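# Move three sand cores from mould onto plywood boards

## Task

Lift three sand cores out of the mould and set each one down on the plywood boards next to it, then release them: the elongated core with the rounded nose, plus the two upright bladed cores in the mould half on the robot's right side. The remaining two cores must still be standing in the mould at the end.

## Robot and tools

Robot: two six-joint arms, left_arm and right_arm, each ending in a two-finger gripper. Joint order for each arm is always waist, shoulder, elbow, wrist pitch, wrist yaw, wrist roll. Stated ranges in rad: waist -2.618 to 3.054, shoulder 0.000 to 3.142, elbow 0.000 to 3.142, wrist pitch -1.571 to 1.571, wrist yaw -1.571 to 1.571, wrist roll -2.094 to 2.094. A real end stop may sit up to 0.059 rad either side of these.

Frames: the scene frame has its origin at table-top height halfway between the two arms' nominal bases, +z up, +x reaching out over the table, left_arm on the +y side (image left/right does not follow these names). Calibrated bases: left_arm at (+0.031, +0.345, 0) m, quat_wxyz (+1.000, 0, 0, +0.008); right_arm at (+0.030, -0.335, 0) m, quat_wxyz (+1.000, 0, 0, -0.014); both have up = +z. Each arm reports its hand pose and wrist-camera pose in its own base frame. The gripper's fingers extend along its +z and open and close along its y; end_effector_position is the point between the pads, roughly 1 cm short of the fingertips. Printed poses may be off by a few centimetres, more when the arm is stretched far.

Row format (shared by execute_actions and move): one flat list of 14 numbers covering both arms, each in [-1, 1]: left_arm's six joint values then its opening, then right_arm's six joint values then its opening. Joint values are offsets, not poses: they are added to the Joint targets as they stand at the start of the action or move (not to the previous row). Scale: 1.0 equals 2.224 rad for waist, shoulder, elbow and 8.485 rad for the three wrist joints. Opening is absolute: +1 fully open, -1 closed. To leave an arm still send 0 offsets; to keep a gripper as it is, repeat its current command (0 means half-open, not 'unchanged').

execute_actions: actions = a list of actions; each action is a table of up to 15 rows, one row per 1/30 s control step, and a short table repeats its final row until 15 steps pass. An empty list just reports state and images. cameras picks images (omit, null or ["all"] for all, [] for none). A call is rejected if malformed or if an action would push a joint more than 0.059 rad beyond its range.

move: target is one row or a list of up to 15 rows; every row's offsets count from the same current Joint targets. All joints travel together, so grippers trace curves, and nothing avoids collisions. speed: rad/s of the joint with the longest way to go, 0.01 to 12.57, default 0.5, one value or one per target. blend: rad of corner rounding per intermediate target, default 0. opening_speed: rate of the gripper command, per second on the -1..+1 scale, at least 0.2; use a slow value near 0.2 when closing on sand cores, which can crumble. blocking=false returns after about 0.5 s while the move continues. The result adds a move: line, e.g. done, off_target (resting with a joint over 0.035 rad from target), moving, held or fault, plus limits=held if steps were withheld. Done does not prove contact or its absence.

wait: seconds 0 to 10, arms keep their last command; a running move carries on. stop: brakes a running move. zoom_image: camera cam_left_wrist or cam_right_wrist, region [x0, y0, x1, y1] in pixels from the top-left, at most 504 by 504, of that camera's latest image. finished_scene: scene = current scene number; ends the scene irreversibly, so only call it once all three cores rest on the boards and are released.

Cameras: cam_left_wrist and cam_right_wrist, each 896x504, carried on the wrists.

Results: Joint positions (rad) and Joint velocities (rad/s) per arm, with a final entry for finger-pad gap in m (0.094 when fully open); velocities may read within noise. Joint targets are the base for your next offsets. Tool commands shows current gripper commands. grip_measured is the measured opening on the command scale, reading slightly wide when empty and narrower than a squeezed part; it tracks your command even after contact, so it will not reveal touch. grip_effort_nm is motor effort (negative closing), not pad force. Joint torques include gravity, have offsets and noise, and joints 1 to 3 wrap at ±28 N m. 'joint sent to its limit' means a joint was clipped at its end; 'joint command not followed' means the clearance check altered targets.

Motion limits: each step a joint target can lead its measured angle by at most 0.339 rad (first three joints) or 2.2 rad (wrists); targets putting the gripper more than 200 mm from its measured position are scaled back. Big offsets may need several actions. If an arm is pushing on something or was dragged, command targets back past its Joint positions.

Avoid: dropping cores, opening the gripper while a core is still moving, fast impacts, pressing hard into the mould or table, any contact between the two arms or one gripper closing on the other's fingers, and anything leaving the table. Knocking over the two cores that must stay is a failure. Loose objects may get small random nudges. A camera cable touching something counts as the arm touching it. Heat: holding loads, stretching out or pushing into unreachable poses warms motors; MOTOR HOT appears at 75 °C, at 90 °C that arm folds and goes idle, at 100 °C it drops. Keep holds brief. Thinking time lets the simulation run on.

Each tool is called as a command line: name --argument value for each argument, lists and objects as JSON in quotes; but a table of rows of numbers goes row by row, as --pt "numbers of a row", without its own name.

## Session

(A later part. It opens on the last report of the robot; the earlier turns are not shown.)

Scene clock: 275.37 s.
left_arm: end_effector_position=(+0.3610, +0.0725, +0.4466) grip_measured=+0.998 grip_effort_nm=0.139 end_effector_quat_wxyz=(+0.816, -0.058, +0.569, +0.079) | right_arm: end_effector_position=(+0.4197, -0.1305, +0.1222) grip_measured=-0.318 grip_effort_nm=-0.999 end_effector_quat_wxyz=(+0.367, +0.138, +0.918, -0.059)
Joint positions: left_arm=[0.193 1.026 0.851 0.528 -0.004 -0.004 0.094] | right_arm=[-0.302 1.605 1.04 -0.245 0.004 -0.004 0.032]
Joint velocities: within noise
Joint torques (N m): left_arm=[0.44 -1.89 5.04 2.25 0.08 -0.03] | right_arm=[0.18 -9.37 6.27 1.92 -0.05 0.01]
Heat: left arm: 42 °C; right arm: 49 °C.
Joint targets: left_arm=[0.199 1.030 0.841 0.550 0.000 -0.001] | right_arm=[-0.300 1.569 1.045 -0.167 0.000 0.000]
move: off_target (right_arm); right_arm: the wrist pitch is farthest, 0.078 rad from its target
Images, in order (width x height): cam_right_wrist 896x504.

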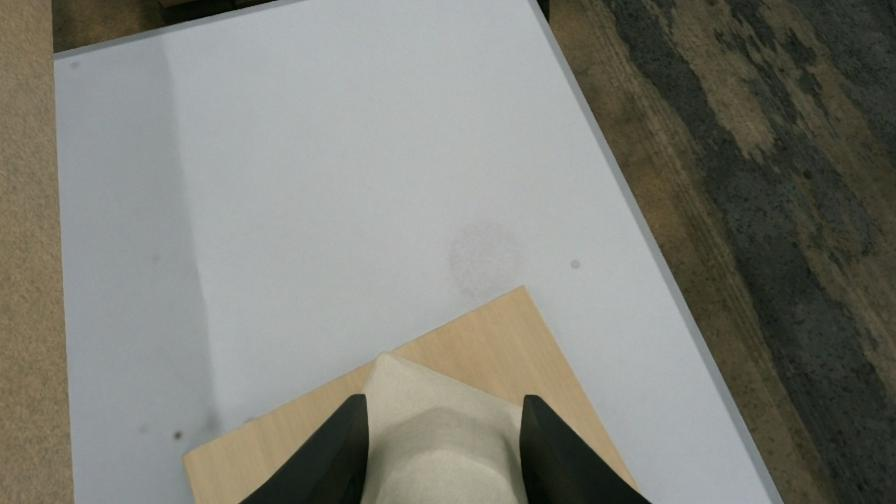

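move --target '[0,0,0,0,0,0,1,0,-0.004,-0.018,0.0038,0,0,-0.55]' --speed 0.1 --cameras '[]'

move --target '[0,0,0,0,0,0,1,0,0,-0.008,0.002,0,0,-0.55]' --speed 0.1 --cameras '["cam_right_wrist"]'

Scene clock: 278.73 s.
left_arm: end_effector_position=(+0.3610, +0.0725, +0.4466) grip_measured=+0.998 grip_effort_nm=0.139 end_effector_quat_wxyz=(+0.816, -0.058, +0.569, +0.079) | right_arm: end_effector_position=(+0.4190, -0.1302, +0.1161) grip_measured=-0.318 grip_effort_nm=-1.004 end_effector_quat_wxyz=(+0.373, +0.138, +0.916, -0.059)
Joint positions: left_arm=[0.193 1.026 0.851 0.528 -0.004 -0.004 0.094] | right_arm=[-0.302 1.605 1.006 -0.198 0.004 -0.004 0.032]
Joint velocities: within noise
Joint torques (N m): left_arm=[0.47 -1.91 5.01 2.23 0.07 -0.04] | right_arm=[0.17 -10.07 5.82 1.81 -0.05 0]
Heat: left arm: 42 °C; right arm: 48 °C.
Joint targets: left_arm=[0.199 1.030 0.841 0.550 0.000 -0.001] | right_arm=[-0.300 1.561 1.005 -0.135 0.000 0.000]
move: off_target (right_arm); right_arm: the wrist pitch is farthest, 0.063 rad from its target
No camera images: "cameras" was empty.

Scene clock: 279.50 s.
left_arm: end_effector_position=(+0.3610, +0.0725, +0.4466) grip_measured=+0.998 grip_effort_nm=0.134 end_effector_quat_wxyz=(+0.816, -0.058, +0.569, +0.079) | right_arm: end_effector_position=(+0.4194, -0.1304, +0.1158) grip_measured=-0.319 grip_effort_nm=-1.004 end_effector_quat_wxyz=(+0.379, +0.138, +0.913, -0.060)
Joint positions: left_arm=[0.193 1.026 0.851 0.528 -0.004 -0.004 0.094] | right_arm=[-0.302 1.601 0.99 -0.173 0.004 -0.004 0.032]
Joint velocities: within noise
Joint torques (N m): left_arm=[0.47 -1.89 4.96 2.26 0.06 -0.03] | right_arm=[0.18 -9.74 5.65 1.73 -0.05 0]
Heat: left arm: 43 °C; right arm: 48 °C.
Joint targets: left_arm=[0.199 1.030 0.841 0.550 0.000 -0.001] | right_arm=[-0.300 1.560 0.987 -0.117 0.000 0.000]
move: off_target (right_arm); right_arm: the wrist pitch is farthest, 0.055 rad from its target
Images, in order (width x height): cam_right_wrist 896x504.

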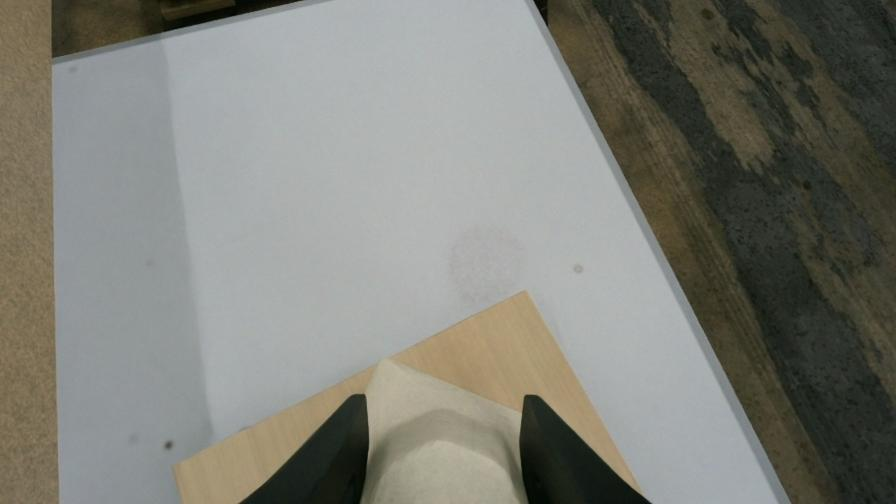

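move --target '[0,0,0,0,0,0,1,0,0,-0.012,0,0,0,-0.55]' --speed 0.1 --cameras '[]'

move --target '[0,0,0,0,0,0,1,0,0,0,0,0,0,0.4]' --opening_speed 0.3 --cameras '["cam_right_wrist"]'

move --pt "0 0 0 0 0 0 1 0 -0.03 0.13 -0.05 0 0 0.4" --pt "0 0 0 0 0 0 1 0 -0.1 0.3 -0.13 0 0 0.4" --speed 0.5 --cameras '["cam_right_wrist"]'

Scene clock: 284.87 s.
left_arm: end_effector_position=(+0.3610, +0.0725, +0.4466) grip_measured=+0.998 grip_effort_nm=0.134 end_effector_quat_wxyz=(+0.816, -0.058, +0.569, +0.079) | right_arm: end_effector_position=(+0.4187, -0.1301, +0.1154) grip_measured=-0.319 grip_effort_nm=-1.004 end_effector_quat_wxyz=(+0.385, +0.137, +0.910, -0.061)
Joint positions: left_arm=[0.193 1.026 0.851 0.528 -0.004 -0.004 0.094] | right_arm=[-0.302 1.593 0.97 -0.146 0.004 -0.004 0.032]
Joint velocities: within noise
Joint torques (N m): left_arm=[0.44 -1.94 5.07 2.26 0.08 -0.03] | right_arm=[0.18 -9.06 5.11 1.53 -0.05 0.01]
Heat: left arm: 43 °C; right arm: 49 °C.
Joint targets: left_arm=[0.199 1.030 0.841 0.550 0.000 -0.001] | right_arm=[-0.300 1.560 0.960 -0.117 0.000 0.000]
move: done
No camera images: "cameras" was empty.

Scene clock: 288.23 s.
left_arm: end_effector_position=(+0.3610, +0.0725, +0.4466) grip_measured=+0.998 grip_effort_nm=0.144 end_effector_quat_wxyz=(+0.816, -0.058, +0.569, +0.079) | right_arm: end_effector_position=(+0.4189, -0.1309, +0.1161) grip_measured=+0.397 grip_effort_nm=0.178 end_effector_quat_wxyz=(+0.387, +0.138, +0.910, -0.063)
Joint positions: left_arm=[0.193 1.026 0.851 0.528 -0.004 -0.004 0.094] | right_arm=[-0.302 1.593 0.97 -0.143 0.007 -0.004 0.066]
Joint velocities: within noise
Joint torques (N m): left_arm=[0.49 -1.85 4.97 2.25 0.08 -0.02] | right_arm=[0.2 -8.96 5.18 1.46 -0.07 0.02]
Heat: left arm: 43 °C; right arm: 48 °C.
Joint targets: left_arm=[0.199 1.030 0.841 0.550 0.000 -0.001] | right_arm=[-0.300 1.560 0.960 -0.118 0.000 0.000]
move: done
Images, in order (width x height): cam_right_wrist 896x504.

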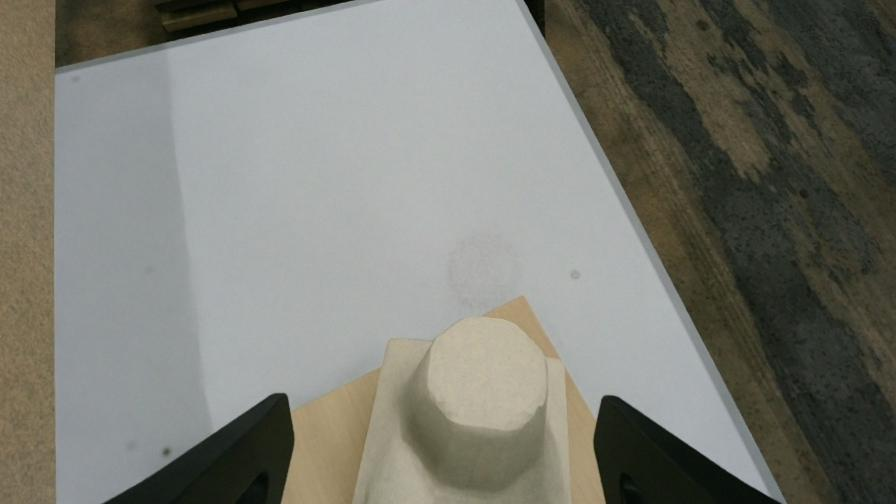

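Scene clock: 291.30 s.
left_arm: end_effector_position=(+0.3610, +0.0725, +0.4466) grip_measured=+0.998 grip_effort_nm=0.149 end_effector_quat_wxyz=(+0.816, -0.058, +0.569, +0.079) | right_arm: end_effector_position=(+0.3137, -0.0978, +0.2919) grip_measured=+0.397 grip_effort_nm=0.178 end_effector_quat_wxyz=(+0.298, +0.142, +0.943, -0.049)
Joint positions: left_arm=[0.193 1.026 0.851 0.528 -0.004 -0.004 0.094] | right_arm=[-0.302 1.353 1.602 -1.206 0.006 -0.004 0.066]
Joint velocities: within noise
Joint torques (N m): left_arm=[0.57 -1.88 4.93 2.24 0.05 -0.02] | right_arm=[0.21 -4.97 7.3 0.9 -0.07 0.01]
Heat: left arm: 43 °C; right arm: 47 °C.
Joint targets: left_arm=[0.199 1.030 0.841 0.550 0.000 -0.001] | right_arm=[-0.300 1.338 1.627 -1.220 0.000 0.000]
move: done
Images, in order (width x height): cam_right_wrist 896x504.

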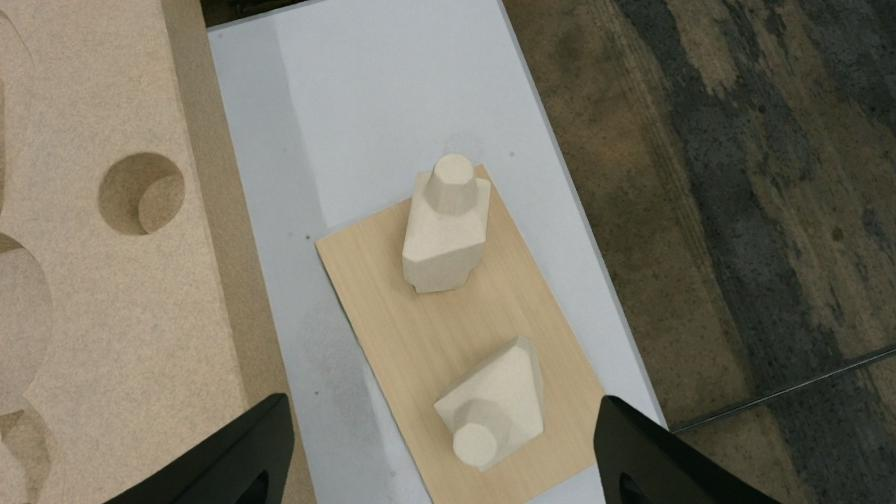

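finished_scene --scene 1

The scene is finished: the task was done.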